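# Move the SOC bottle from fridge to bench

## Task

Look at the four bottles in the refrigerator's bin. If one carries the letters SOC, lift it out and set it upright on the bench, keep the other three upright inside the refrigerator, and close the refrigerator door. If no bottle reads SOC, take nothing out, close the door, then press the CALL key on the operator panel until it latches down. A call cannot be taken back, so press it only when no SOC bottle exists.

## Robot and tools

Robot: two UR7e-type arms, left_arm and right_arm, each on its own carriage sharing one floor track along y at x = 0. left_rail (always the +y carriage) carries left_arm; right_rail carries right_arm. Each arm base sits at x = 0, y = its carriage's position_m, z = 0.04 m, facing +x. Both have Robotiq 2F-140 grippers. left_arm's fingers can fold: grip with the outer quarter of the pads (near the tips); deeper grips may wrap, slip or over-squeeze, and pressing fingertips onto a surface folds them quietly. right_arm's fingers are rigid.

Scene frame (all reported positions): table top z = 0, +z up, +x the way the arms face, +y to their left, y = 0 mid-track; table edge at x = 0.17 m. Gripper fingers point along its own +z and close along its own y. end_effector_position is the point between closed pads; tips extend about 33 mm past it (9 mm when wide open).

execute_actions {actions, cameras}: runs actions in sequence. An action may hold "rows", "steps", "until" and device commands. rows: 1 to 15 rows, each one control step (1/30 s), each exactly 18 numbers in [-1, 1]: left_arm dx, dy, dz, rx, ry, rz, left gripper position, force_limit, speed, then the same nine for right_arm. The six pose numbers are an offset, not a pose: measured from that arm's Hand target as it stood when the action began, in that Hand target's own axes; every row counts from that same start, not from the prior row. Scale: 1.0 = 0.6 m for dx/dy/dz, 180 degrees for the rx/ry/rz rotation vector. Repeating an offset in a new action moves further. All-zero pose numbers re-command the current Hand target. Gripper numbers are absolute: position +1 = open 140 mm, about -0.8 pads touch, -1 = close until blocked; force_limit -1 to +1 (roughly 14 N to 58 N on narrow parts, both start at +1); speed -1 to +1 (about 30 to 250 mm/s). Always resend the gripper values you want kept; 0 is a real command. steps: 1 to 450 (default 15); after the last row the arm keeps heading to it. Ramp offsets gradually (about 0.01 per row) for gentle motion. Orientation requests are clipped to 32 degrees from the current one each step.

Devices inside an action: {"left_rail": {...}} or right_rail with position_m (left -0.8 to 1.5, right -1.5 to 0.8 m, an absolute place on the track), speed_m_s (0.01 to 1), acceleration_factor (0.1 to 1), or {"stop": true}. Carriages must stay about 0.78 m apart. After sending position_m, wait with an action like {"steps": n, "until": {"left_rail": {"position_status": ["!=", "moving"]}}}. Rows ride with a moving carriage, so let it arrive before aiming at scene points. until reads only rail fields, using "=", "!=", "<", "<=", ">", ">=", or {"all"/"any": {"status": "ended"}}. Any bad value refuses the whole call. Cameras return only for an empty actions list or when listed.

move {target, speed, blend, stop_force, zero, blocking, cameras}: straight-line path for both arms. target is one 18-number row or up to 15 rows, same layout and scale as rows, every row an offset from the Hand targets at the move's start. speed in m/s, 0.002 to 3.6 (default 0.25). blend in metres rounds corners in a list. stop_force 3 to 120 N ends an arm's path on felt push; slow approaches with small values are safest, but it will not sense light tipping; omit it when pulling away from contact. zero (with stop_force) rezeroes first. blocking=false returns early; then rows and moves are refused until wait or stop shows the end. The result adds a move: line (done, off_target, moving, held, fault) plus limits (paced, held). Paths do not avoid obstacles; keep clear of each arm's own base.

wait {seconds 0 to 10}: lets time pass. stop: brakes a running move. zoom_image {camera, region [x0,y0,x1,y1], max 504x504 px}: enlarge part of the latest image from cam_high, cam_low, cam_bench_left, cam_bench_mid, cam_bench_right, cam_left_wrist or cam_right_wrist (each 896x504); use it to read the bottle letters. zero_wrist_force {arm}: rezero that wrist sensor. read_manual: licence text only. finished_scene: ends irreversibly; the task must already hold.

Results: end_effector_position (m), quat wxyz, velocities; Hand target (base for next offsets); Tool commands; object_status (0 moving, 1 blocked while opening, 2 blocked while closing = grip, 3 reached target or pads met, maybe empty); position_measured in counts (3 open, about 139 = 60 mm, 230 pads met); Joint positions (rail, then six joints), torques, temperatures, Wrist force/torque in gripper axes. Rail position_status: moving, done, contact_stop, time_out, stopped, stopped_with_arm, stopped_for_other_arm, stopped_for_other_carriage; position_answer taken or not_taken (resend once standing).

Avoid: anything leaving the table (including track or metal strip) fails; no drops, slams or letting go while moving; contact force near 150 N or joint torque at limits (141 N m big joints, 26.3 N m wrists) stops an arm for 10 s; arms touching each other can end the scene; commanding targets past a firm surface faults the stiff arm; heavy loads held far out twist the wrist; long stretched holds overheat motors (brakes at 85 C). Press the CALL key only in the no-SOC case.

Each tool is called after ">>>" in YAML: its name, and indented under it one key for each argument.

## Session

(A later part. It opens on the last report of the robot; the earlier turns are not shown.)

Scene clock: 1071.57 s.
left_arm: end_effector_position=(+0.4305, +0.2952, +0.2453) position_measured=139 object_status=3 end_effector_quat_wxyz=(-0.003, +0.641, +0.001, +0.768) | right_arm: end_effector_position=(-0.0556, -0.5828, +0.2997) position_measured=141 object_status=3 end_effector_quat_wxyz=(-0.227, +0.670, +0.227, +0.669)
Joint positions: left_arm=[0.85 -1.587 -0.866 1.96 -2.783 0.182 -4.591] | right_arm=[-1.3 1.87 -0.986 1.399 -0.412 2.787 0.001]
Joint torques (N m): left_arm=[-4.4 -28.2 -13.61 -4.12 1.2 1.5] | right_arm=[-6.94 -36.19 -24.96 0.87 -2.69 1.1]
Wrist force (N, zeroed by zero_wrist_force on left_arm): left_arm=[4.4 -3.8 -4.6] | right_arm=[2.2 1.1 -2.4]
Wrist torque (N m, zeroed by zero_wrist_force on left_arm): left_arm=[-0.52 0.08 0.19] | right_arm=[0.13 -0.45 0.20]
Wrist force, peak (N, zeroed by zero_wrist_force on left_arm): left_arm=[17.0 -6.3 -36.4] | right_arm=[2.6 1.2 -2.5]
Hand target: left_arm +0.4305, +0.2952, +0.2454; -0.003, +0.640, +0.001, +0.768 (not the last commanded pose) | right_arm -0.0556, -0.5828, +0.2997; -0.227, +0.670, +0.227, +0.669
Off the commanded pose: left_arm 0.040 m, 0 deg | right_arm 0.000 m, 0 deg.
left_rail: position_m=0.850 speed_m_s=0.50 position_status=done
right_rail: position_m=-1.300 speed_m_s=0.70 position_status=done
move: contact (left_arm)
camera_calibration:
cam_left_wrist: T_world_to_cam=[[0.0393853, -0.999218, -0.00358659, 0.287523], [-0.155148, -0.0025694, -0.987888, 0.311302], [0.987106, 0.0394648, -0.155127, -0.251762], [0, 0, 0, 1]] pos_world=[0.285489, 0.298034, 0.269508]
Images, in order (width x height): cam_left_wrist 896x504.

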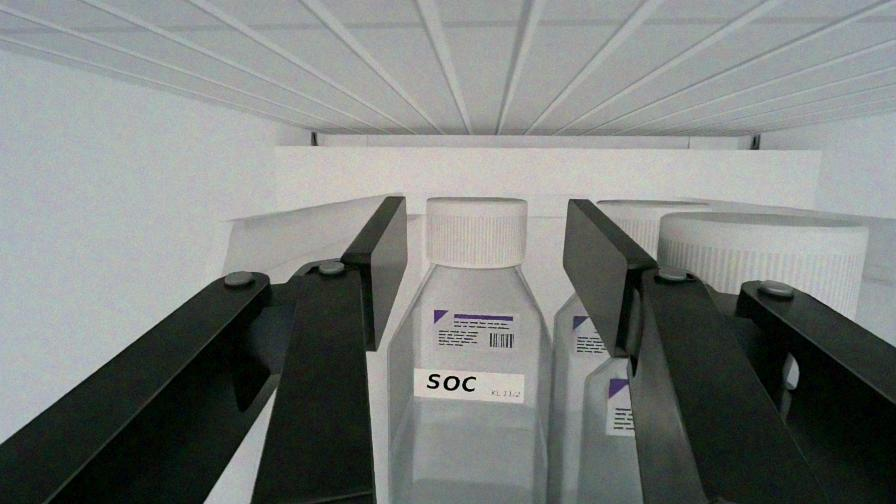

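>>> move:
  target:
    - [0.0497,0,-0.1602,0,0,0,-0.08,-1,0,0,0,0,0,0,0,-0.1,-0.3,-0.3]
    - [0.0497,0.1255,-0.1602,0,-0.111,0,0,-1,0,0,0,0,0,0,0,-0.1,-0.3,-0.3]
  speed: 0.12
  cameras: ["cam_left_wrist"]

>>> zero_wrist_force:
  arm: "left_arm"

Scene clock: 1166.13 s.
left_arm: end_effector_position=(+0.3310, +0.2193, +0.2574) position_measured=129 object_status=3 end_effector_quat_wxyz=(-0.002, +0.764, +0.002, +0.645) | right_arm: end_effector_position=(-0.0556, -0.5828, +0.2997) position_measured=141 object_status=3 end_effector_quat_wxyz=(-0.227, +0.670, +0.227, +0.669)
Joint positions: left_arm=[0.85 -1.745 -0.594 1.139 -4.446 0.246 -2.396] | right_arm=[-1.3 1.87 -0.986 1.399 -0.412 2.787 0.001]
Joint torques (N m): left_arm=[7.62 -69.66 -31.09 0.91 0.01 1.66] | right_arm=[-6.54 -36.93 -24.11 0.93 -2.74 1.02]
Wrist force (N, zeroed by zero_wrist_force on left_arm): left_arm=[-0.5 -3.5 -0.7] | right_arm=[2.3 1.2 -2.3]
Wrist torque (N m, zeroed by zero_wrist_force on left_arm): left_arm=[-0.71 0.10 -0.14] | right_arm=[0.14 -0.49 0.20]
Wrist force, peak (N, zeroed by zero_wrist_force on left_arm): left_arm=[5.0 -4.4 -4.9] | right_arm=[2.7 1.3 -2.4]
Hand target: left_arm +0.3310, +0.2193, +0.2574; -0.002, +0.764, +0.002, +0.645 | right_arm -0.0556, -0.5828, +0.2997; -0.227, +0.670, +0.227, +0.669
Off the commanded pose: left_arm 0.000 m, 0 deg | right_arm 0.000 m, 0 deg.
left_rail: position_m=0.850 speed_m_s=0.50 position_status=done
right_rail: position_m=-1.300 speed_m_s=0.70 position_status=done
move: done
camera_calibration:
cam_left_wrist: T_world_to_cam=[[0.0366129, -0.99922, -0.0147632, 0.219393], [-0.483299, -0.00477437, -0.875442, 0.387691], [0.874689, 0.0391876, -0.483098, -0.0269895], [0, 0, 0, 1]] pos_world=[0.202946, 0.22213, 0.329602]
Images, in order (width x height): cam_left_wrist 896x504.

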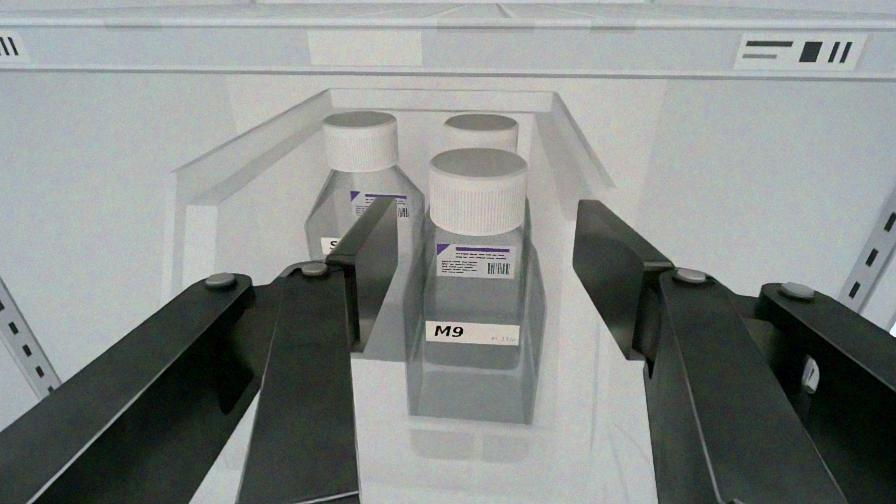

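Wrist force sensor zeroed.

>>> move:
  target: [0.0087,-0.0012,0.1127,0,0,0,0,-1,0,0,0,0,0,0,0,-0.1,-0.3,-0.3]
  speed: 0.08
  stop_force: 10
  cameras: ["cam_left_wrist"]

>>> execute_actions:
  actions:
    - {"rows":[[0,0,0,0,0,0,-1,1,-1,0,0,0,0,0,0,-0.1,-0.3,-0.3]],"steps":70}
  cameras: ["cam_left_wrist"]

Scene clock: 1183.97 s.
left_arm: end_effector_position=(+0.3985, +0.2204, +0.2512) position_measured=129 object_status=3 end_effector_quat_wxyz=(-0.002, +0.764, +0.002, +0.645) | right_arm: end_effector_position=(-0.0556, -0.5828, +0.2997) position_measured=141 object_status=3 end_effector_quat_wxyz=(-0.227, +0.670, +0.227, +0.669)
Joint positions: left_arm=[0.85 -1.637 -0.561 0.994 -4.744 0.183 -1.977] | right_arm=[-1.3 1.87 -0.986 1.399 -0.412 2.787 0.001]
Joint torques (N m): left_arm=[6.8 -71.86 -32.16 1.25 -1.14 1.87] | right_arm=[-6.33 -36.79 -24.71 0.79 -2.82 1.2]
Wrist force (N, zeroed by zero_wrist_force on left_arm): left_arm=[-0.8 -5.0 -2.8] | right_arm=[2.2 1.0 -2.5]
Wrist torque (N m, zeroed by zero_wrist_force on left_arm): left_arm=[-0.15 -0.04 0.09] | right_arm=[0.10 -0.48 0.21]
Wrist force, peak (N, zeroed by zero_wrist_force on left_arm): left_arm=[1.9 1.7 -6.8] | right_arm=[2.5 1.5 -2.6]
Hand target: left_arm +0.3985, +0.2204, +0.2512; -0.002, +0.764, +0.002, +0.645 | right_arm -0.0556, -0.5828, +0.2997; -0.227, +0.670, +0.227, +0.669
Off the commanded pose: left_arm 0.000 m, 0 deg | right_arm 0.000 m, 0 deg.
left_rail: position_m=0.850 speed_m_s=0.50 position_status=done
right_rail: position_m=-1.300 speed_m_s=0.70 position_status=done
move: done
camera_calibration:
cam_left_wrist: T_world_to_cam=[[0.0366129, -0.99922, -0.0147632, 0.217927], [-0.483299, -0.00477437, -0.875442, 0.415027], [0.874689, 0.0391876, -0.483098, -0.0891085], [0, 0, 0, 1]] pos_world=[0.270546, 0.22323, 0.323502]
Images, in order (width x height): cam_left_wrist 896x504.

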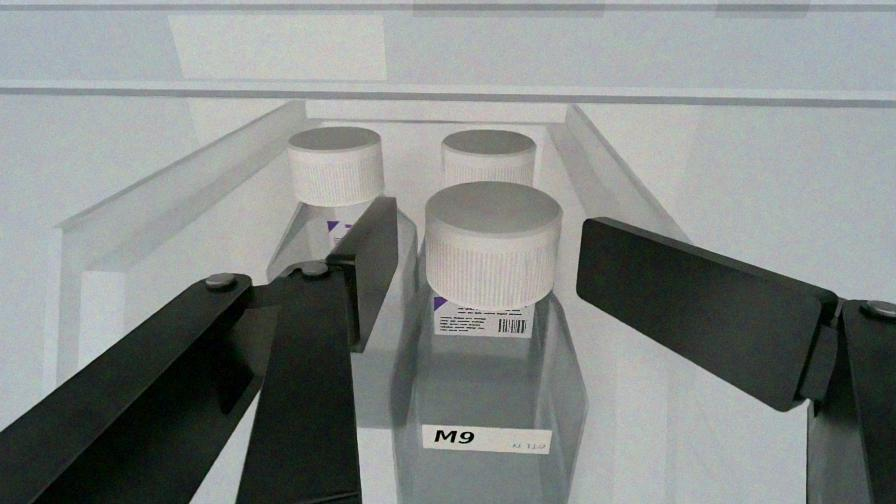

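Scene clock: 1186.50 s.
left_arm: end_effector_position=(+0.3985, +0.2204, +0.2512) position_measured=162 object_status=2 end_effector_quat_wxyz=(-0.002, +0.764, +0.002, +0.645) | right_arm: end_effector_position=(-0.0556, -0.5828, +0.2997) position_measured=141 object_status=3 end_effector_quat_wxyz=(-0.227, +0.670, +0.227, +0.669)
Joint positions: left_arm=[0.85 -1.637 -0.561 0.994 -4.744 0.183 -1.977] | right_arm=[-1.3 1.87 -0.986 1.399 -0.412 2.787 0.001]
Joint torques (N m): left_arm=[-5.75 -61.65 -16.41 4.48 -4.48 -1.49] | right_arm=[-6.49 -36.24 -23.62 0.87 -2.74 1.15]
Wrist force (N, zeroed by zero_wrist_force on left_arm): left_arm=[-0.2 1.9 -0.5] | right_arm=[2.3 1.0 -2.5]
Wrist torque (N m, zeroed by zero_wrist_force on left_arm): left_arm=[0.23 -0.21 -0.03] | right_arm=[0.11 -0.47 0.20]
Wrist force, peak (N, zeroed by zero_wrist_force on left_arm): left_arm=[-0.1 -4.8 -2.7] | right_arm=[2.4 1.2 -2.8]
Hand target: left_arm +0.3985, +0.2204, +0.2512; -0.002, +0.764, +0.002, +0.645 | right_arm -0.0556, -0.5828, +0.2997; -0.227, +0.670, +0.227, +0.669
Off the commanded pose: left_arm 0.000 m, 0 deg | right_arm 0.000 m, 0 deg.
left_rail: position_m=0.850 speed_m_s=0.50 position_status=done
right_rail: position_m=-1.300 speed_m_s=0.70 position_status=done
camera_calibration:
cam_left_wrist: T_world_to_cam=[[0.0365261, -0.999224, -0.014714, 0.217936], [-0.4833, -0.00477547, -0.875442, 0.415028], [0.874693, 0.0390877, -0.483099, -0.0890862], [0, 0, 0, 1]] pos_world=[0.270546, 0.223231, 0.323502]
Images, in order (width x height): cam_left_wrist 896x504.

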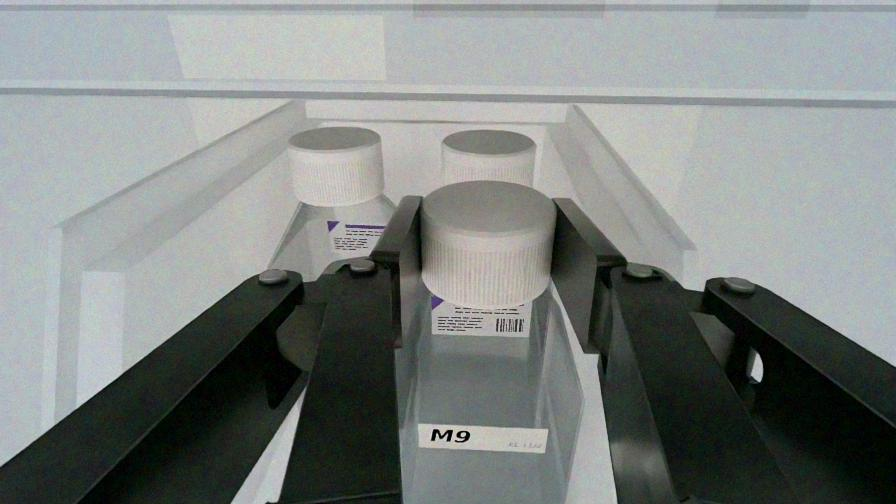

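>>> move:
  target:
    - [0.0005,0,-0.1062,0,0.111,0,-1,1,-1,0,0,0,0,0,0,-0.1,-0.3,-0.3]
    - [-0.0148,0,-0.155,0,0.193,0,-1,1,-1,0,0,0,0,0,0,-0.1,-0.3,-0.3]
    - [-0.0185,0,-0.1613,0,0.2067,0,-1,1,-1,0,0,0,0,0,0,-0.1,-0.3,-0.3]
    - [0.0067,0,-0.1928,0,0.2067,0,-1,1,-1,0,0,0,0,0,0,-0.1,-0.3,-0.3]
    - [0.0448,0,-0.2453,0,0.2222,0,-1,1,-1,0,0,0,0,0,0,-0.1,-0.3,-0.3]
    - [0.0695,0,-0.3063,0,0.25,0,-1,1,-1,0,0,0,0,0,0,-0.1,-0.3,-0.3]
  speed: 0.09
  blend: 0.003
  cameras: ["cam_left_wrist"]

Scene clock: 1212.30 s.
left_arm: end_effector_position=(+0.2244, +0.2193, +0.3230) position_measured=162 object_status=2 end_effector_quat_wxyz=(-0.003, +0.459, +0.001, +0.888) | right_arm: end_effector_position=(-0.0556, -0.5828, +0.2997) position_measured=141 object_status=3 end_effector_quat_wxyz=(-0.227, +0.670, +0.227, +0.669)
Joint positions: left_arm=[0.85 -1.83 -0.637 1.722 -3.007 0.664 -4.274] | right_arm=[-1.3 1.87 -0.986 1.399 -0.412 2.787 0.001]
Joint torques (N m): left_arm=[-6.21 -66.14 -2.63 -0.82 4.22 -1.99] | right_arm=[-5.7 -36.92 -24.56 0.86 -2.83 1.03]
Wrist force (N, zeroed by zero_wrist_force on left_arm): left_arm=[-2.2 0.9 -3.4] | right_arm=[2.5 1.1 -2.3]
Wrist torque (N m, zeroed by zero_wrist_force on left_arm): left_arm=[0.22 -0.37 0.17] | right_arm=[0.14 -0.53 0.20]
Wrist force, peak (N, zeroed by zero_wrist_force on left_arm): left_arm=[-3.8 1.1 -2.8] | right_arm=[2.6 1.1 -2.7]
Hand target: left_arm +0.2243, +0.2193, +0.3231; -0.003, +0.459, +0.001, +0.888 | right_arm -0.0556, -0.5828, +0.2997; -0.227, +0.670, +0.227, +0.669
Off the commanded pose: left_arm 0.000 m, 0 deg | right_arm 0.000 m, 0 deg.
left_rail: position_m=0.850 speed_m_s=0.50 position_status=done
right_rail: position_m=-1.300 speed_m_s=0.70 position_status=done
move: done
camera_calibration:
cam_left_wrist: T_world_to_cam=[[0.0371703, -0.999249, 0.0109047, 0.215906], [0.277177, -0.000174825, -0.960819, 0.249611], [0.9601, 0.0387364, 0.276962, -0.166594], [0, 0, 0, 1]] pos_world=[0.0827352, 0.222241, 0.283616]
Images, in order (width x height): cam_left_wrist 896x504.

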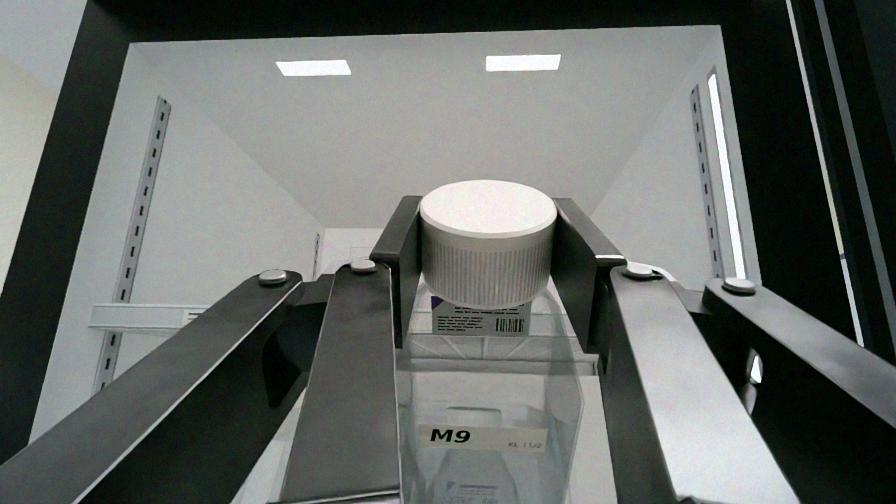

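>>> move:
  target:
    - [0.0985,0,-0.0168,0,0,0,-1,1,-1,0,0,0,0,0,0,-0.1,-0.3,-0.3]
    - [0.2238,0,-0.075,0,0,0,-1,1,-1,0,0,0,0,0,0,-0.1,-0.3,-0.3]
    - [0.313,0,0.0815,0,-0.249,0,-1,1,-1,0,0,0,0,0,0,-0.1,-0.3,-0.3]
  speed: [0.12,0.15,0.2]
  blend: 0.01

>>> execute_actions:
  actions:
    - {"left_rail":{"position_m":1.5,"speed_m_s":0.6,"acceleration_factor":0.5},"steps":150,"until":{"left_rail":{"position_status":["!=","moving"]}}}

>>> move:
  target: [-0.4738,0,0.3042,0,0,0,-1,1,-1,0,0,0,0,0,0,-0.1,-0.3,-0.3]
  speed: 0.25
  cameras: ["cam_left_wrist"]

Scene clock: 1235.27 s.
left_arm: end_effector_position=(+0.1555, +0.2187, +0.5045) position_measured=162 object_status=2 end_effector_quat_wxyz=(-0.002, +0.763, +0.002, +0.646) | right_arm: end_effector_position=(-0.0556, -0.5828, +0.2997) position_measured=141 object_status=3 end_effector_quat_wxyz=(-0.227, +0.670, +0.227, +0.669)
Joint positions: left_arm=[0.85 -2.012 -0.836 0.978 -3.651 0.474 -2.81] | right_arm=[-1.3 1.87 -0.986 1.399 -0.412 2.787 0.001]
Joint torques (N m): left_arm=[6.89 -40.76 -34.98 1.28 0.51 2.07] | right_arm=[-5.03 -36.8 -24.02 0.94 -2.84 0.97]
Wrist force (N, zeroed by zero_wrist_force on left_arm): left_arm=[-2.7 1.6 0.1] | right_arm=[2.3 1.0 -2.6]
Wrist torque (N m, zeroed by zero_wrist_force on left_arm): left_arm=[0.34 -0.18 -0.02] | right_arm=[0.10 -0.49 0.20]
Wrist force, peak (N, zeroed by zero_wrist_force on left_arm): left_arm=[-4.5 1.1 -3.0] | right_arm=[2.5 0.9 -2.8]
Hand target: left_arm +0.1555, +0.2187, +0.5045; -0.002, +0.763, +0.002, +0.646 | right_arm -0.0556, -0.5828, +0.2997; -0.227, +0.670, +0.227, +0.669
Off the commanded pose: left_arm 0.000 m, 0 deg | right_arm 0.000 m, 0 deg.
left_rail: position_m=0.850 speed_m_s=0.50 position_status=done
right_rail: position_m=-1.300 speed_m_s=0.70 position_status=done
move: done

Scene clock: 1237.83 s.
left_arm: end_effector_position=(+0.1555, +0.8687, +0.5045) position_measured=162 object_status=2 end_effector_quat_wxyz=(-0.002, +0.763, +0.002, +0.646) | right_arm: end_effector_position=(-0.0556, -0.5828, +0.2997) position_measured=141 object_status=3 end_effector_quat_wxyz=(-0.227, +0.670, +0.227, +0.669)
Joint positions: left_arm=[1.5 -2.012 -0.836 0.978 -3.651 0.475 -2.81] | right_arm=[-1.3 1.87 -0.986 1.399 -0.412 2.787 0.001]
Joint torques (N m): left_arm=[3.24 -67.19 -21.5 2.92 -1 1.85] | right_arm=[-4.69 -36.36 -23.66 0.96 -2.84 1.07]
Wrist force (N, zeroed by zero_wrist_force on left_arm): left_arm=[-2.6 1.2 0.3] | right_arm=[2.4 0.9 -2.6]
Wrist torque (N m, zeroed by zero_wrist_force on left_arm): left_arm=[0.26 -0.19 -0.02] | right_arm=[0.08 -0.52 0.20]
Wrist force, peak (N, zeroed by zero_wrist_force on left_arm): left_arm=[-2.9 2.7 0.4] | right_arm=[2.4 1.0 -2.7]
Hand target: left_arm +0.1555, +0.8687, +0.5045; -0.002, +0.763, +0.002, +0.646 | right_arm -0.0556, -0.5828, +0.2997; -0.227, +0.670, +0.227, +0.669
Tool commands: left_gripper/position=-1.0 left_gripper/force_limit=+1.0 left_gripper/speed=-1.0 right_gripper/position=-0.1 right_gripper/force_limit=-0.3 right_gripper/speed=-0.3
Off the commanded pose: left_arm 0.000 m, 0 deg | right_arm 0.000 m, 0 deg.
left_rail: position_m=1.500 speed_m_s=0.60 position_status=done
right_rail: position_m=-1.300 speed_m_s=0.70 position_status=done

Scene clock: 1239.83 s.
left_arm: end_effector_position=(+0.2888, +0.8698, +0.1941) position_measured=162 object_status=2 end_effector_quat_wxyz=(-0.002, +0.763, +0.002, +0.646) | right_arm: end_effector_position=(-0.0556, -0.5828, +0.2997) position_measured=141 object_status=3 end_effector_quat_wxyz=(-0.227, +0.670, +0.227, +0.669)
Joint positions: left_arm=[1.5 -1.812 -0.512 1.197 -4.424 0.296 -2.563] | right_arm=[-1.3 1.87 -0.986 1.399 -0.412 2.787 0.001]
Joint torques (N m): left_arm=[7.91 -46.34 -29.83 1.24 -3.97 2.01] | right_arm=[-5.6 -36.62 -23.96 0.89 -2.77 1.12]
Wrist force (N, zeroed by zero_wrist_force on left_arm): left_arm=[-2.9 1.1 0.3] | right_arm=[2.2 1.1 -2.4]
Wrist torque (N m, zeroed by zero_wrist_force on left_arm): left_arm=[0.24 -0.14 -0.01] | right_arm=[0.12 -0.45 0.20]
Wrist force, peak (N, zeroed by zero_wrist_force on left_arm): left_arm=[-5.2 1.2 1.7] | right_arm=[2.6 1.2 -2.6]
Hand target: left_arm +0.2888, +0.8698, +0.1941; -0.002, +0.763, +0.002, +0.646 | right_arm -0.0556, -0.5828, +0.2997; -0.227, +0.670, +0.227, +0.669
Off the commanded pose: left_arm 0.000 m, 0 deg | right_arm 0.000 m, 0 deg.
left_rail: position_m=1.500 speed_m_s=0.60 position_status=done
right_rail: position_m=-1.300 speed_m_s=0.70 position_status=done
move: done
camera_calibration:
cam_left_wrist: T_world_to_cam=[[0.0366557, -0.999221, -0.0146484, 0.870062], [-0.480548, -0.00477257, -0.876956, 0.314576], [0.876202, 0.0391847, -0.480348, -0.047101], [0, 0, 0, 1]] pos_world=[0.160546, 0.87273, 0.265989]
Images, in order (width x height): cam_left_wrist 896x504.

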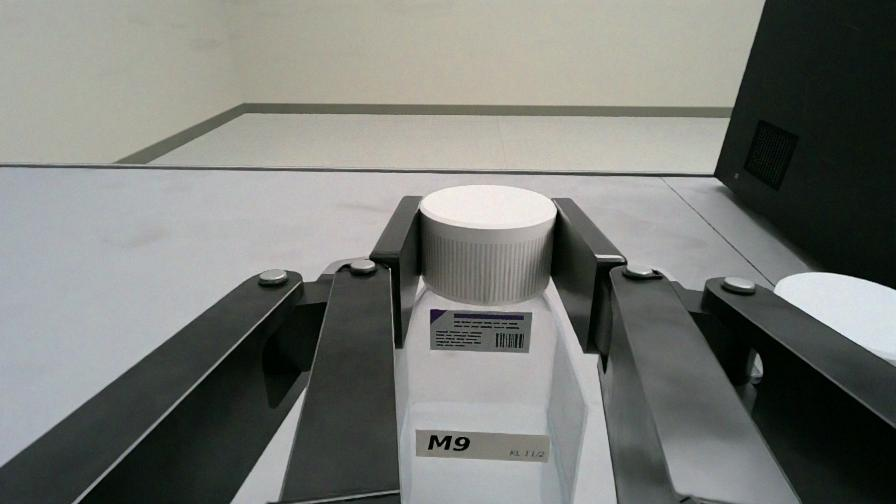

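>>> move:
  target: [-0.0658,0,0.0108,0,0,0,-1,1,-1,0,0,0,0,0,0,-0.1,-0.3,-0.3]
  speed: 0.025
  stop_force: 5

>>> execute_actions:
  actions:
    - {"rows":[[0,0,0,0,0,0,-0.12,-1,-1,0,0,0,0,0,0,-0.1,-0.3,-0.3]],"steps":30}
  cameras: ["cam_left_wrist"]

Scene clock: 1249.67 s.
left_arm: end_effector_position=(+0.2888, +0.8699, +0.1705) position_measured=162 object_status=2 end_effector_quat_wxyz=(-0.002, +0.763, +0.002, +0.646) | right_arm: end_effector_position=(-0.0556, -0.5828, +0.2997) position_measured=141 object_status=3 end_effector_quat_wxyz=(-0.227, +0.670, +0.227, +0.669)
Joint positions: left_arm=[1.5 -1.812 -0.474 1.19 -4.455 0.296 -2.563] | right_arm=[-1.3 1.87 -0.986 1.399 -0.412 2.787 0.001]
Joint torques (N m): left_arm=[7.75 -70.69 -5.37 3.71 -2.29 -1.32] | right_arm=[-5.08 -36.79 -23.49 0.97 -2.65 1.04]
Wrist force (N, zeroed by zero_wrist_force on left_arm): left_arm=[-0.6 4.0 -0.3] | right_arm=[2.3 0.8 -2.6]
Wrist torque (N m, zeroed by zero_wrist_force on left_arm): left_arm=[0.87 -0.05 0.08] | right_arm=[0.05 -0.48 0.20]
Wrist force, peak (N, zeroed by zero_wrist_force on left_arm): left_arm=[26.6 0.8 -8.2] | right_arm=[2.9 1.0 -2.5]
Hand target: left_arm +0.2888, +0.8699, +0.1705; -0.002, +0.763, +0.002, +0.646 (not the last commanded pose) | right_arm -0.0556, -0.5828, +0.2997; -0.227, +0.670, +0.227, +0.669
Off the commanded pose: left_arm 0.016 m, 0 deg | right_arm 0.000 m, 0 deg.
left_rail: position_m=1.500 speed_m_s=0.60 position_status=done
right_rail: position_m=-1.300 speed_m_s=0.70 position_status=done
move: contact (left_arm)

Scene clock: 1250.87 s.
left_arm: end_effector_position=(+0.2888, +0.8699, +0.1705) position_measured=144 object_status=3 end_effector_quat_wxyz=(-0.002, +0.763, +0.002, +0.646) | right_arm: end_effector_position=(-0.0556, -0.5828, +0.2997) position_measured=141 object_status=3 end_effector_quat_wxyz=(-0.227, +0.670, +0.227, +0.669)
Joint positions: left_arm=[1.5 -1.812 -0.474 1.19 -4.455 0.296 -2.563] | right_arm=[-1.3 1.87 -0.986 1.399 -0.412 2.787 0.001]
Joint torques (N m): left_arm=[6.37 -66.55 -6.15 1.89 -3.47 -0.87] | right_arm=[-5.08 -36.74 -23.49 0.96 -2.74 1.04]
Wrist force (N, zeroed by zero_wrist_force on left_arm): left_arm=[0.9 4.5 -0.2] | right_arm=[2.5 0.9 -2.6]
Wrist torque (N m, zeroed by zero_wrist_force on left_arm): left_arm=[0.94 -0.17 0.02] | right_arm=[0.09 -0.51 0.20]
Wrist force, peak (N, zeroed by zero_wrist_force on left_arm): left_arm=[0.7 4.8 -0.2] | right_arm=[2.7 1.2 -2.6]
Hand target: left_arm +0.2888, +0.8699, +0.1705; -0.002, +0.763, +0.002, +0.646 | right_arm -0.0556, -0.5828, +0.2997; -0.227, +0.670, +0.227, +0.669
Off the commanded pose: left_arm 0.000 m, 0 deg | right_arm 0.000 m, 0 deg.
left_rail: position_m=1.500 speed_m_s=0.60 position_status=done
right_rail: position_m=-1.300 speed_m_s=0.70 position_status=done
camera_calibration:
cam_left_wrist: T_world_to_cam=[[0.0366593, -0.999221, -0.0146453, 0.869714], [-0.480471, -0.00477353, -0.876997, 0.293878], [0.876244, 0.0391868, -0.480272, -0.0584645], [0, 0, 0, 1]] pos_world=[0.160546, 0.87273, 0.242389]
Images, in order (width x height): cam_left_wrist 896x504.

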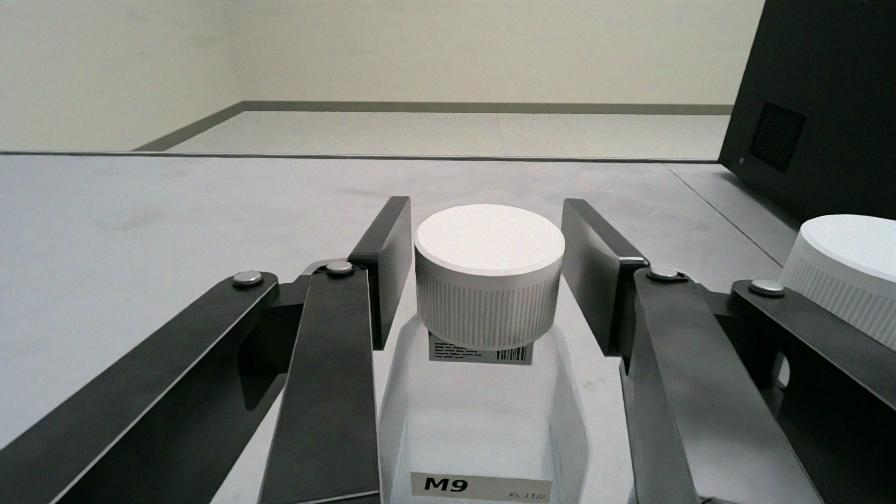

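>>> move:
  target:
    - [0,0,0,0,0,0,0.0,-1,0,0,0,0,0,0,0,-0.1,-0.3,-0.3]
    - [-0.0268,0,-0.249,0,0,0,0.0,-1,0,0,0,0,0,0,0,-0.1,-0.3,-0.3]
    - [0.0998,0,-0.2694,0.1127,0.1072,0.0006,0.0,-1,0,0,0,0,0,0,0,-0.1,-0.3,-0.3]
  speed: [0.1,0.15,0.25]
  cameras: ["cam_left_wrist"]

>>> execute_actions:
  actions:
    - {"left_rail":{"position_m":0.85,"acceleration_factor":0.6},"steps":150,"until":{"left_rail":{"position_status":["!=","moving"]}}}
  cameras: ["cam_left_wrist"]

Scene clock: 1305.40 s.
left_arm: end_effector_position=(+0.1392, +0.8689, +0.2561) position_measured=129 object_status=3 end_effector_quat_wxyz=(-0.137, +0.632, +0.114, +0.754) | right_arm: end_effector_position=(-0.0556, -0.5828, +0.2997) position_measured=141 object_status=3 end_effector_quat_wxyz=(-0.227, +0.670, +0.227, +0.669)
Joint positions: left_arm=[1.5 -1.946 -0.331 0.975 -3.526 0.75 -3.332] | right_arm=[-1.3 1.87 -0.986 1.399 -0.412 2.787 0.001]
Joint torques (N m): left_arm=[7.56 -49.07 -32.15 2.37 1.88 -2.06] | right_arm=[-4.02 -36.57 -23.42 0.82 -2.73 1.03]
Wrist force (N, zeroed by zero_wrist_force on left_arm): left_arm=[0.6 4.5 -0.4] | right_arm=[2.5 1.1 -2.5]
Wrist torque (N m, zeroed by zero_wrist_force on left_arm): left_arm=[0.97 -0.09 0.14] | right_arm=[0.12 -0.52 0.20]
Wrist force, peak (N, zeroed by zero_wrist_force on left_arm): left_arm=[1.1 5.2 0.0] | right_arm=[2.7 1.4 -2.8]
Hand target: left_arm +0.1392, +0.8689, +0.2561; -0.137, +0.632, +0.114, +0.754 | right_arm -0.0556, -0.5828, +0.2997; -0.227, +0.670, +0.227, +0.669
Off the commanded pose: left_arm 0.000 m, 0 deg | right_arm 0.000 m, 0 deg.
left_rail: position_m=1.500 speed_m_s=0.60 position_status=done
right_rail: position_m=-1.300 speed_m_s=0.70 position_status=done
move: done
camera_calibration:
cam_left_wrist: T_world_to_cam=[[0.381723, -0.924269, -0.00364068, 0.759524], [-0.149102, -0.0576909, -0.987137, 0.325041], [0.912171, 0.377356, -0.159833, -0.267147], [0, 0, 0, 1]] pos_world=[0.00221989, 0.821566, 0.280926]
Images, in order (width x height): cam_left_wrist 896x504.

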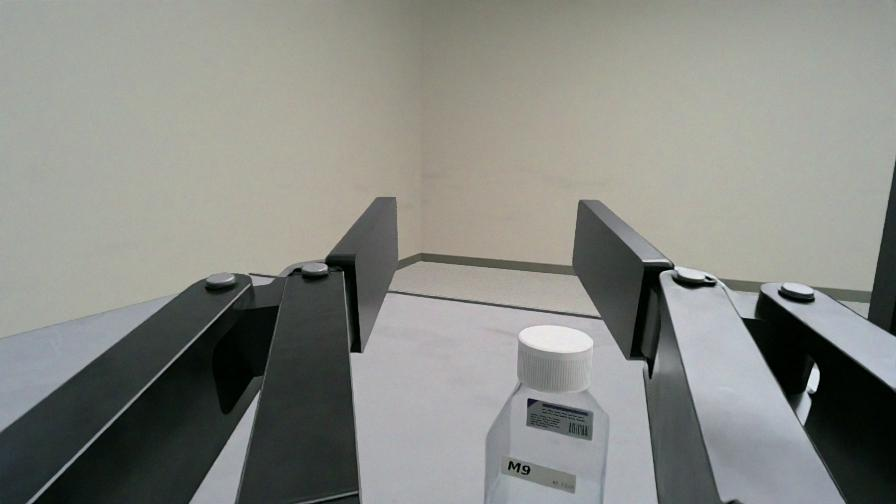

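Scene clock: 1307.77 s.
left_arm: end_effector_position=(+0.1392, +0.2189, +0.2561) position_measured=129 object_status=3 end_effector_quat_wxyz=(-0.137, +0.632, +0.114, +0.754) | right_arm: end_effector_position=(-0.0556, -0.5828, +0.2997) position_measured=141 object_status=3 end_effector_quat_wxyz=(-0.227, +0.670, +0.227, +0.669)
Joint positions: left_arm=[0.85 -1.946 -0.331 0.975 -3.526 0.75 -3.332] | right_arm=[-1.3 1.87 -0.986 1.399 -0.412 2.787 0.001]
Joint torques (N m): left_arm=[3.28 -51.39 -26.08 0.69 -0.12 -1.69] | right_arm=[-4.57 -36.71 -24.09 1.03 -2.7 1.07]
Wrist force (N, zeroed by zero_wrist_force on left_arm): left_arm=[1.0 4.6 -0.3] | right_arm=[2.4 1.2 -2.5]
Wrist torque (N m, zeroed by zero_wrist_force on left_arm): left_arm=[0.98 -0.18 0.14] | right_arm=[0.15 -0.50 0.20]
Wrist force, peak (N, zeroed by zero_wrist_force on left_arm): left_arm=[0.9 5.6 -1.0] | right_arm=[2.8 0.9 -2.6]
Hand target: left_arm +0.1392, +0.2189, +0.2561; -0.137, +0.632, +0.114, +0.754 | right_arm -0.0556, -0.5828, +0.2997; -0.227, +0.670, +0.227, +0.669
Tool commands: left_gripper/position=+0.0 left_gripper/force_limit=-1.0 left_gripper/speed=+0.0 right_gripper/position=-0.1 right_gripper/force_limit=-0.3 right_gripper/speed=-0.3
Off the commanded pose: left_arm 0.000 m, 0 deg | right_arm 0.000 m, 0 deg.
left_rail: position_m=0.850 speed_m_s=0.60 position_status=done
right_rail: position_m=-1.300 speed_m_s=0.70 position_status=done
camera_calibration:
cam_left_wrist: T_world_to_cam=[[0.381814, -0.924232, -0.00361824, 0.158735], [-0.149082, -0.0577234, -0.987139, 0.287548], [0.912136, 0.377442, -0.159826, -0.0218822], [0, 0, 0, 1]] pos_world=[0.00222042, 0.171566, 0.280926]
Images, in order (width x height): cam_left_wrist 896x504.

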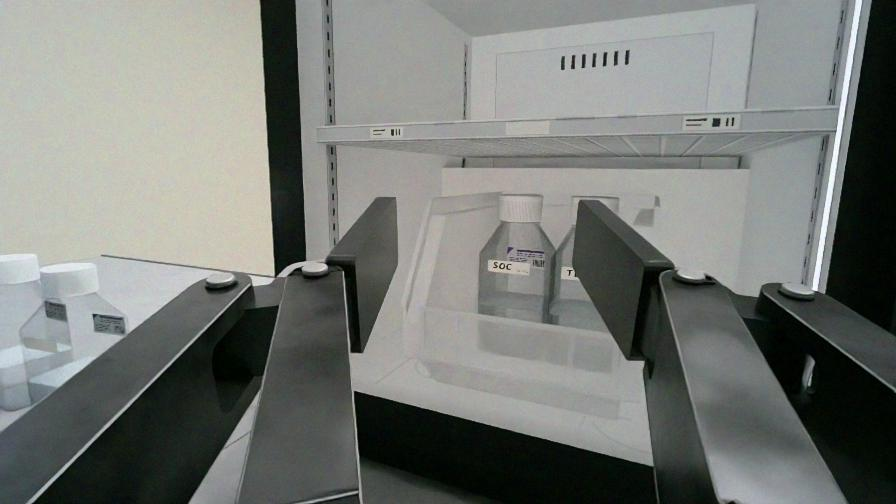

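>>> move:
  target: [-0.1177,0.0793,0.3492,0,0,0,-0.09,-1,0,0,0,0,0,0,0,-0.1,-0.3,-0.3]
  speed: 0.12
  stop_force: 12
  cameras: ["cam_left_wrist"]

Scene clock: 1356.90 s.
left_arm: end_effector_position=(+0.3120, +0.2443, +0.2303) position_measured=140 object_status=3 end_effector_quat_wxyz=(-0.137, +0.632, +0.114, +0.754) | right_arm: end_effector_position=(-0.0556, -0.5828, +0.2997) position_measured=141 object_status=3 end_effector_quat_wxyz=(-0.227, +0.670, +0.227, +0.669)
Joint positions: left_arm=[0.85 -1.723 -0.388 1.187 -3.593 0.538 -3.442] | right_arm=[-1.3 1.87 -0.986 1.399 -0.412 2.787 0.001]
Joint torques (N m): left_arm=[-6 -46.4 -29.88 -1.33 2.24 2.07] | right_arm=[-4.2 -36.81 -23.48 0.98 -2.75 1.03]
Wrist force (N, zeroed by zero_wrist_force on left_arm): left_arm=[0.7 4.5 -0.6] | right_arm=[2.6 0.8 -2.6]
Wrist torque (N m, zeroed by zero_wrist_force on left_arm): left_arm=[0.97 -0.09 -0.02] | right_arm=[0.05 -0.53 0.20]
Wrist force, peak (N, zeroed by zero_wrist_force on left_arm): left_arm=[-1.4 5.5 5.8] | right_arm=[2.6 1.2 -2.9]
Hand target: left_arm +0.3120, +0.2443, +0.2303; -0.137, +0.632, +0.114, +0.754 (not the last commanded pose) | right_arm -0.0556, -0.5828, +0.2997; -0.227, +0.670, +0.227, +0.669
Off the commanded pose: left_arm 0.050 m, 0 deg | right_arm 0.000 m, 0 deg.
left_rail: position_m=0.850 speed_m_s=0.60 position_status=done
right_rail: position_m=-1.300 speed_m_s=0.70 position_status=done
move: held (left_arm; a check stopped the path); limits=held
pose unreachable (left arm): on one or more control steps of this call, first in action 0 (counted from 0), this arm could not follow its commanded pose, so it was not sent that pose on those steps. It may still have moved: this result reports where it is.
cause: moving toward the commanded pose would bring a part of the arm (just beyond joint 5 (wrist 1)) too close to the robot's own body.
camera_calibration:
cam_left_wrist: T_world_to_cam=[[0.382055, -0.924132, -0.00363221, 0.116043], [-0.149448, -0.0579054, -0.987073, 0.289505], [0.911975, 0.377659, -0.160233, -0.193196], [0, 0, 0, 1]] pos_world=[0.175121, 0.196965, 0.255228]
Images, in order (width x height): cam_left_wrist 896x504.

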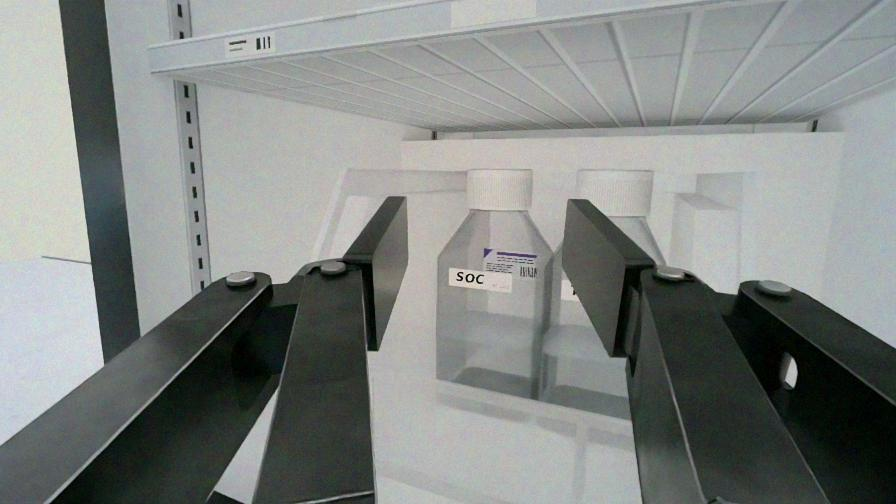

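>>> move:
  target: [0.0433,-0.005,0.015,0,0,0,-0.09,-1,0,0,0,0,0,0,0,-0.1,-0.3,-0.3]
  speed: 0.06

>>> execute_actions:
  actions: []
  cameras: ["cam_left_wrist"]

Scene clock: 1378.87 s.
left_arm: end_effector_position=(+0.3151, +0.2486, +0.2574) position_measured=140 object_status=3 end_effector_quat_wxyz=(-0.137, +0.632, +0.114, +0.754) | right_arm: end_effector_position=(-0.0556, -0.5828, +0.2997) position_measured=141 object_status=3 end_effector_quat_wxyz=(-0.227, +0.670, +0.227, +0.669)
Joint positions: left_arm=[0.85 -1.72 -0.444 1.224 -3.572 0.535 -3.444] | right_arm=[-1.3 1.87 -0.986 1.399 -0.412 2.787 0.001]
Joint torques (N m): left_arm=[6.18 -73.41 -6.31 1.65 -1.27 -1.89] | right_arm=[-4.01 -36.44 -23.35 0.95 -2.89 1]
Wrist force (N, zeroed by zero_wrist_force on left_arm): left_arm=[0.5 4.3 -0.7] | right_arm=[2.5 1.2 -2.7]
Wrist torque (N m, zeroed by zero_wrist_force on left_arm): left_arm=[0.95 -0.05 0.14] | right_arm=[0.15 -0.50 0.19]
Wrist force, peak (N, zeroed by zero_wrist_force on left_arm): left_arm=[0.8 4.9 -0.4] | right_arm=[2.6 1.3 -3.0]
Hand target: left_arm +0.3151, +0.2486, +0.2574; -0.137, +0.632, +0.114, +0.754 | right_arm -0.0556, -0.5828, +0.2997; -0.227, +0.670, +0.227, +0.669
Off the commanded pose: left_arm 0.000 m, 0 deg | right_arm 0.000 m, 0 deg.
left_rail: position_m=0.850 speed_m_s=0.60 position_status=done
right_rail: position_m=-1.300 speed_m_s=0.70 position_status=done
move: done

Scene clock: 1378.87 s.
left_arm: end_effector_position=(+0.3151, +0.2486, +0.2574) position_measured=140 object_status=3 end_effector_quat_wxyz=(-0.137, +0.632, +0.114, +0.754) | right_arm: end_effector_position=(-0.0556, -0.5828, +0.2997) position_measured=141 object_status=3 end_effector_quat_wxyz=(-0.227, +0.670, +0.227, +0.669)
Joint positions: left_arm=[0.85 -1.72 -0.444 1.224 -3.572 0.535 -3.444] | right_arm=[-1.3 1.87 -0.986 1.399 -0.412 2.787 0.001]
Joint velocities: within noise
Joint torques (N m): left_arm=[6.18 -73.41 -6.31 1.65 -1.27 -1.89] | right_arm=[-4.01 -36.44 -23.35 0.95 -2.89 1]
Motor temperatures (°C): left_arm=[31 34 33 37 37 41] | right_arm=[31 33 29 35 40 35]
Wrist force (N, zeroed by zero_wrist_force on left_arm): left_arm=[0.5 4.3 -0.7] | right_arm=[2.5 1.2 -2.7]
Wrist torque (N m, zeroed by zero_wrist_force on left_arm): left_arm=[0.95 -0.05 0.14] | right_arm=[0.15 -0.50 0.19]
Wrist force, peak (N, zeroed by zero_wrist_force on left_arm): left_arm=[0.5 4.3 -0.7] | right_arm=[2.5 1.2 -2.7]
Hand target: left_arm +0.3151, +0.2486, +0.2574; -0.137, +0.632, +0.114, +0.754 | right_arm -0.0556, -0.5828, +0.2997; -0.227, +0.670, +0.227, +0.669
Tool commands: left_gripper/position=-0.09 left_gripper/force_limit=-1.0 left_gripper/speed=+0.0 right_gripper/position=-0.1 right_gripper/force_limit=-0.3 right_gripper/speed=-0.3
Off the commanded pose: left_arm 0.000 m, 0 deg | right_arm 0.000 m, 0 deg.
left_rail: position_m=0.850 speed_m_s=0.60 position_status=done
right_rail: position_m=-1.300 speed_m_s=0.70 position_status=done
camera_calibration:
cam_left_wrist: T_world_to_cam=[[0.382056, -0.924132, -0.00363264, 0.118876], [-0.149359, -0.0578679, -0.987088, 0.316927], [0.91199, 0.377665, -0.160136, -0.193207], [0, 0, 0, 1]] pos_world=[0.178121, 0.201165, 0.282327]
Images, in order (width x height): cam_left_wrist 896x504.

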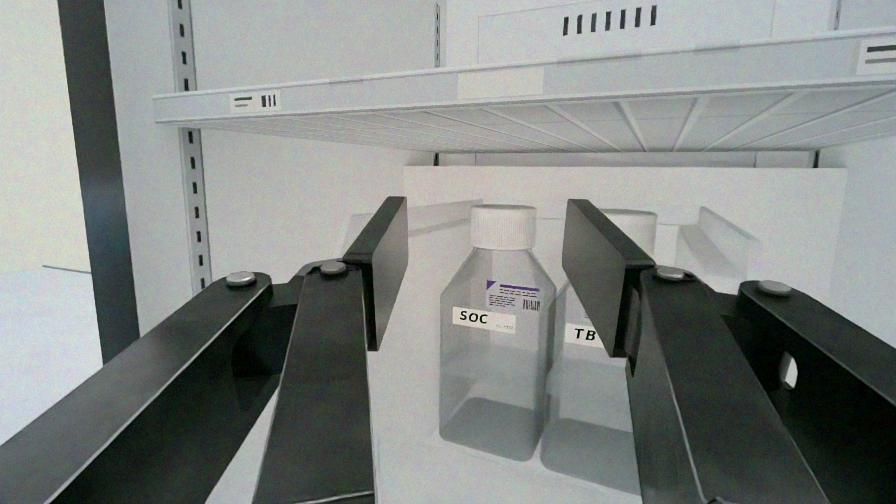

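>>> move:
  target: [-0.0363,0.03,0.129,0,0,0,-0.09,-1,0,0,0,0,0,0,0,-0.1,-0.3,-0.3]
  speed: 0.05
  stop_force: 10
  cameras: ["cam_left_wrist"]

Scene clock: 1393.93 s.
left_arm: end_effector_position=(+0.3963, +0.2599, +0.2495) position_measured=140 object_status=3 end_effector_quat_wxyz=(-0.137, +0.632, +0.114, +0.754) | right_arm: end_effector_position=(-0.0556, -0.5828, +0.2997) position_measured=141 object_status=3 end_effector_quat_wxyz=(-0.227, +0.670, +0.227, +0.669)
Joint positions: left_arm=[0.85 -1.605 -0.455 1.267 -3.52 0.428 -3.539] | right_arm=[-1.3 1.87 -0.986 1.399 -0.412 2.787 0.001]
Joint torques (N m): left_arm=[7.1 -72.5 -6.21 0.99 -0.92 -1.84] | right_arm=[-3.51 -36.28 -22.78 1 -2.8 1]
Wrist force (N, zeroed by zero_wrist_force on left_arm): left_arm=[0.8 4.4 -0.4] | right_arm=[2.3 1.0 -2.6]
Wrist torque (N m, zeroed by zero_wrist_force on left_arm): left_arm=[0.96 -0.12 0.16] | right_arm=[0.11 -0.48 0.20]
Wrist force, peak (N, zeroed by zero_wrist_force on left_arm): left_arm=[1.0 4.8 -0.7] | right_arm=[2.7 1.1 -3.0]
Hand target: left_arm +0.3963, +0.2599, +0.2495; -0.137, +0.632, +0.114, +0.754 | right_arm -0.0556, -0.5828, +0.2997; -0.227, +0.670, +0.227, +0.669
Off the commanded pose: left_arm 0.000 m, 0 deg | right_arm 0.000 m, 0 deg.
left_rail: position_m=0.850 speed_m_s=0.60 position_status=done
right_rail: position_m=-1.300 speed_m_s=0.70 position_status=done
move: done
camera_calibration:
cam_left_wrist: T_world_to_cam=[[0.382055, -0.924132, -0.00363221, 0.0982676], [-0.149448, -0.0579054, -0.987073, 0.321938], [0.911975, 0.377659, -0.160233, -0.272761], [0, 0, 0, 1]] pos_world=[0.259321, 0.212465, 0.274428]
Images, in order (width x height): cam_left_wrist 896x504.

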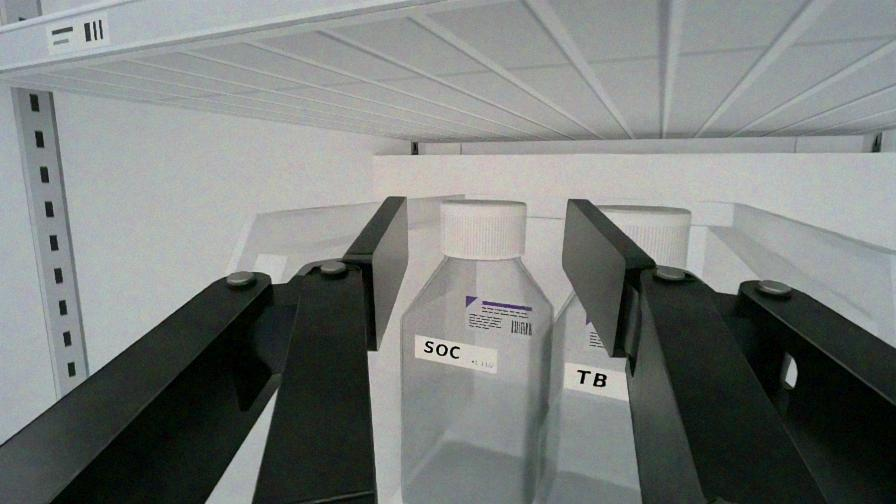

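>>> move:
  target: [-0.0295,0.0058,0.128,0,0,0,-0.09,-1,0,0,0,0,0,0,0,-0.1,-0.3,-0.3]
  speed: 0.05
  stop_force: 8
  cameras: ["cam_left_wrist"]

Scene clock: 1410.07 s.
left_arm: end_effector_position=(+0.4712, +0.2842, +0.2454) position_measured=140 object_status=3 end_effector_quat_wxyz=(-0.137, +0.632, +0.114, +0.754) | right_arm: end_effector_position=(-0.0556, -0.5828, +0.2997) position_measured=141 object_status=3 end_effector_quat_wxyz=(-0.227, +0.670, +0.227, +0.669)
Joint positions: left_arm=[0.85 -1.496 -0.492 1.347 -3.432 0.332 -3.68] | right_arm=[-1.3 1.87 -0.986 1.399 -0.412 2.787 0.001]
Joint torques (N m): left_arm=[10.82 -68.09 -5.67 1.05 -1.82 -1.8] | right_arm=[-2.78 -37.45 -23.31 1.01 -2.72 0.98]
Wrist force (N, zeroed by zero_wrist_force on left_arm): left_arm=[4.3 -2.1 -5.5] | right_arm=[2.6 1.1 -2.8]
Wrist torque (N m, zeroed by zero_wrist_force on left_arm): left_arm=[-0.29 -0.65 -0.05] | right_arm=[0.12 -0.55 0.20]
Wrist force, peak (N, zeroed by zero_wrist_force on left_arm): left_arm=[5.0 -1.9 -5.7] | right_arm=[2.7 1.1 -3.0]
Hand target: left_arm +0.4712, +0.2842, +0.2454; -0.137, +0.632, +0.114, +0.754 | right_arm -0.0556, -0.5828, +0.2997; -0.227, +0.670, +0.227, +0.669
Off the commanded pose: left_arm 0.000 m, 0 deg | right_arm 0.000 m, 0 deg.
left_rail: position_m=0.850 speed_m_s=0.60 position_status=done
right_rail: position_m=-1.300 speed_m_s=0.70 position_status=done
move: done
camera_calibration:
cam_left_wrist: T_world_to_cam=[[0.382055, -0.924132, -0.00363221, 0.092055], [-0.149448, -0.0579054, -0.987073, 0.330507], [0.911975, 0.377659, -0.160233, -0.350994], [0, 0, 0, 1]] pos_world=[0.334321, 0.236765, 0.270328]
Images, in order (width x height): cam_left_wrist 896x504.

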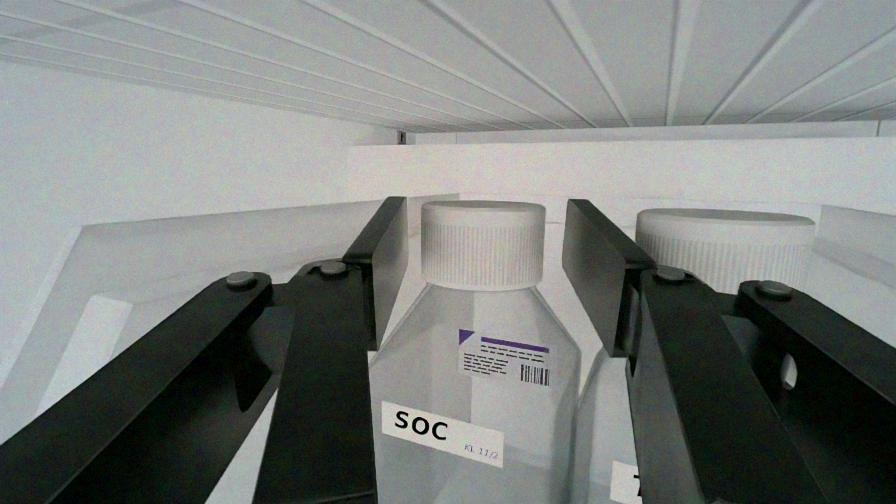

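>>> move:
  target:
    - [0,0,0,0,0,0,-0.14,-1,-0.5,0,0,0,0,0,0,-0.1,-0.3,-0.3]
    - [-0.003,0,0.03,0,0,0,-0.14,-1,-0.5,0,0,0,0,0,0,-0.1,-0.3,-0.3]
  speed: 0.03
  cameras: ["cam_left_wrist"]

Scene clock: 1431.43 s.
left_arm: end_effector_position=(+0.4881, +0.2905, +0.2468) position_measured=146 object_status=3 end_effector_quat_wxyz=(-0.137, +0.632, +0.114, +0.754) | right_arm: end_effector_position=(-0.0556, -0.5828, +0.2997) position_measured=141 object_status=3 end_effector_quat_wxyz=(-0.227, +0.670, +0.227, +0.669)
Joint positions: left_arm=[0.85 -1.47 -0.506 1.369 -3.397 0.311 -3.725] | right_arm=[-1.3 1.87 -0.986 1.399 -0.412 2.787 0.001]
Joint torques (N m): left_arm=[6.58 -72.01 -5.3 0.66 -0.66 -2.13] | right_arm=[-2.9 -37.57 -23.37 0.83 -2.79 0.85]
Wrist force (N, zeroed by zero_wrist_force on left_arm): left_arm=[0.5 4.7 -0.6] | right_arm=[2.6 1.0 -2.7]
Wrist torque (N m, zeroed by zero_wrist_force on left_arm): left_arm=[1.00 -0.07 0.15] | right_arm=[0.11 -0.55 0.20]
Wrist force, peak (N, zeroed by zero_wrist_force on left_arm): left_arm=[6.9 -6.7 -10.1] | right_arm=[2.8 1.2 -2.9]
Hand target: left_arm +0.4881, +0.2906, +0.2468; -0.137, +0.632, +0.114, +0.754 | right_arm -0.0556, -0.5828, +0.2997; -0.227, +0.670, +0.227, +0.669
Off the commanded pose: left_arm 0.000 m, 0 deg | right_arm 0.000 m, 0 deg.
left_rail: position_m=0.850 speed_m_s=0.60 position_status=done
right_rail: position_m=-1.300 speed_m_s=0.70 position_status=done
move: done
camera_calibration:
cam_left_wrist: T_world_to_cam=[[0.382055, -0.924132, -0.00363221, 0.091556], [-0.149448, -0.0579054, -0.987073, 0.33477], [0.911975, 0.377659, -0.160233, -0.368508], [0, 0, 0, 1]] pos_world=[0.351121, 0.243165, 0.271728]
Images, in order (width x height): cam_left_wrist 896x504.

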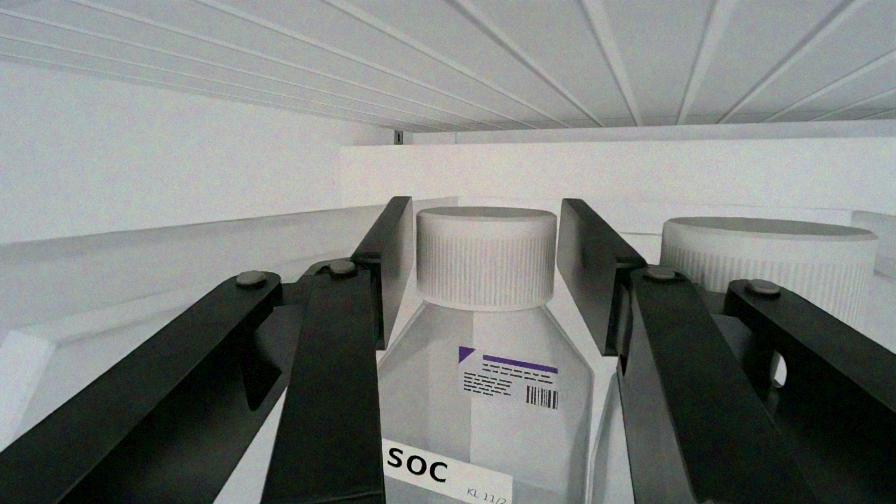

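>>> move:
  target: [-0.003,0,0.019,0,0,0,-0.14,-1,-0.5,0,0,0,0,0,0,-0.1,-0.3,-0.3]
  speed: 0.03
  stop_force: 12

>>> execute_actions:
  actions:
    - {"rows":[[0,0,0,0,0,0,-1,1,-1,0,0,0,0,0,0,-0.1,-0.3,-0.3]],"steps":70}
  cameras: ["cam_left_wrist"]

Scene clock: 1442.23 s.
left_arm: end_effector_position=(+0.4989, +0.2946, +0.2470) position_measured=146 object_status=3 end_effector_quat_wxyz=(-0.137, +0.632, +0.114, +0.754) | right_arm: end_effector_position=(-0.0556, -0.5828, +0.2997) position_measured=141 object_status=3 end_effector_quat_wxyz=(-0.227, +0.670, +0.227, +0.669)
Joint positions: left_arm=[0.85 -1.454 -0.515 1.382 -3.371 0.297 -3.757] | right_arm=[-1.3 1.87 -0.986 1.399 -0.412 2.787 0.001]
Joint torques (N m): left_arm=[7.42 -70.19 -5.68 0.48 -0.94 -1.72] | right_arm=[-2.83 -37.14 -23.29 1 -2.68 1.1]
Wrist force (N, zeroed by zero_wrist_force on left_arm): left_arm=[0.8 4.0 -1.3] | right_arm=[2.7 1.0 -2.8]
Wrist torque (N m, zeroed by zero_wrist_force on left_arm): left_arm=[0.90 -0.12 0.14] | right_arm=[0.10 -0.58 0.20]
Wrist force, peak (N, zeroed by zero_wrist_force on left_arm): left_arm=[0.6 4.9 -0.8] | right_arm=[2.9 1.0 -2.9]
Hand target: left_arm +0.4989, +0.2946, +0.2470; -0.137, +0.632, +0.114, +0.754 | right_arm -0.0556, -0.5828, +0.2997; -0.227, +0.670, +0.227, +0.669
Off the commanded pose: left_arm 0.000 m, 0 deg | right_arm 0.000 m, 0 deg.
left_rail: position_m=0.850 speed_m_s=0.60 position_status=done
right_rail: position_m=-1.300 speed_m_s=0.70 position_status=done
move: done

Scene clock: 1444.77 s.
left_arm: end_effector_position=(+0.4989, +0.2946, +0.2470) position_measured=172 object_status=2 end_effector_quat_wxyz=(-0.137, +0.632, +0.114, +0.754) | right_arm: end_effector_position=(-0.0556, -0.5828, +0.2997) position_measured=141 object_status=3 end_effector_quat_wxyz=(-0.227, +0.670, +0.227, +0.669)
Joint positions: left_arm=[0.85 -1.454 -0.515 1.382 -3.371 0.297 -3.757] | right_arm=[-1.3 1.87 -0.986 1.399 -0.412 2.787 0.001]
Joint torques (N m): left_arm=[-6.12 -23.08 -10.9 -3.94 -0.35 2.18] | right_arm=[-3.03 -37.12 -22.39 0.93 -2.81 1.04]
Wrist force (N, zeroed by zero_wrist_force on left_arm): left_arm=[32.3 19.1 7.6] | right_arm=[2.5 0.7 -2.7]
Wrist torque (N m, zeroed by zero_wrist_force on left_arm): left_arm=[2.13 -0.27 -0.71] | right_arm=[0.05 -0.52 0.20]
Wrist force, peak (N, zeroed by zero_wrist_force on left_arm): left_arm=[33.0 19.3 7.9] | right_arm=[2.6 0.9 -3.1]
Hand target: left_arm +0.4989, +0.2946, +0.2470; -0.137, +0.632, +0.114, +0.754 | right_arm -0.0556, -0.5828, +0.2997; -0.227, +0.670, +0.227, +0.669
Off the commanded pose: left_arm 0.000 m, 0 deg | right_arm 0.000 m, 0 deg.
left_rail: position_m=0.850 speed_m_s=0.60 position_status=done
right_rail: position_m=-1.300 speed_m_s=0.70 position_status=done
camera_calibration:
cam_left_wrist: T_world_to_cam=[[0.382056, -0.924132, -0.00363264, 0.0910888], [-0.149359, -0.0578679, -0.987088, 0.33679], [0.91199, 0.377665, -0.160136, -0.37996], [0, 0, 0, 1]] pos_world=[0.362021, 0.247165, 0.271927]
Images, in order (width x height): cam_left_wrist 896x504.

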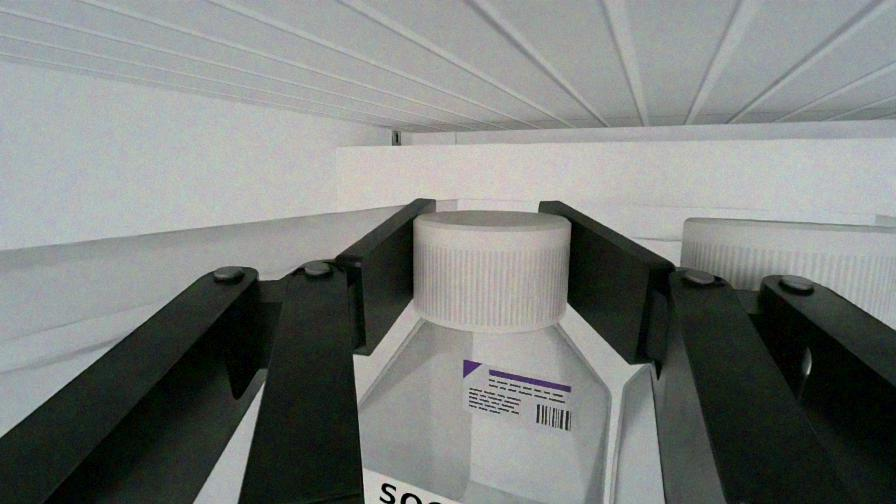

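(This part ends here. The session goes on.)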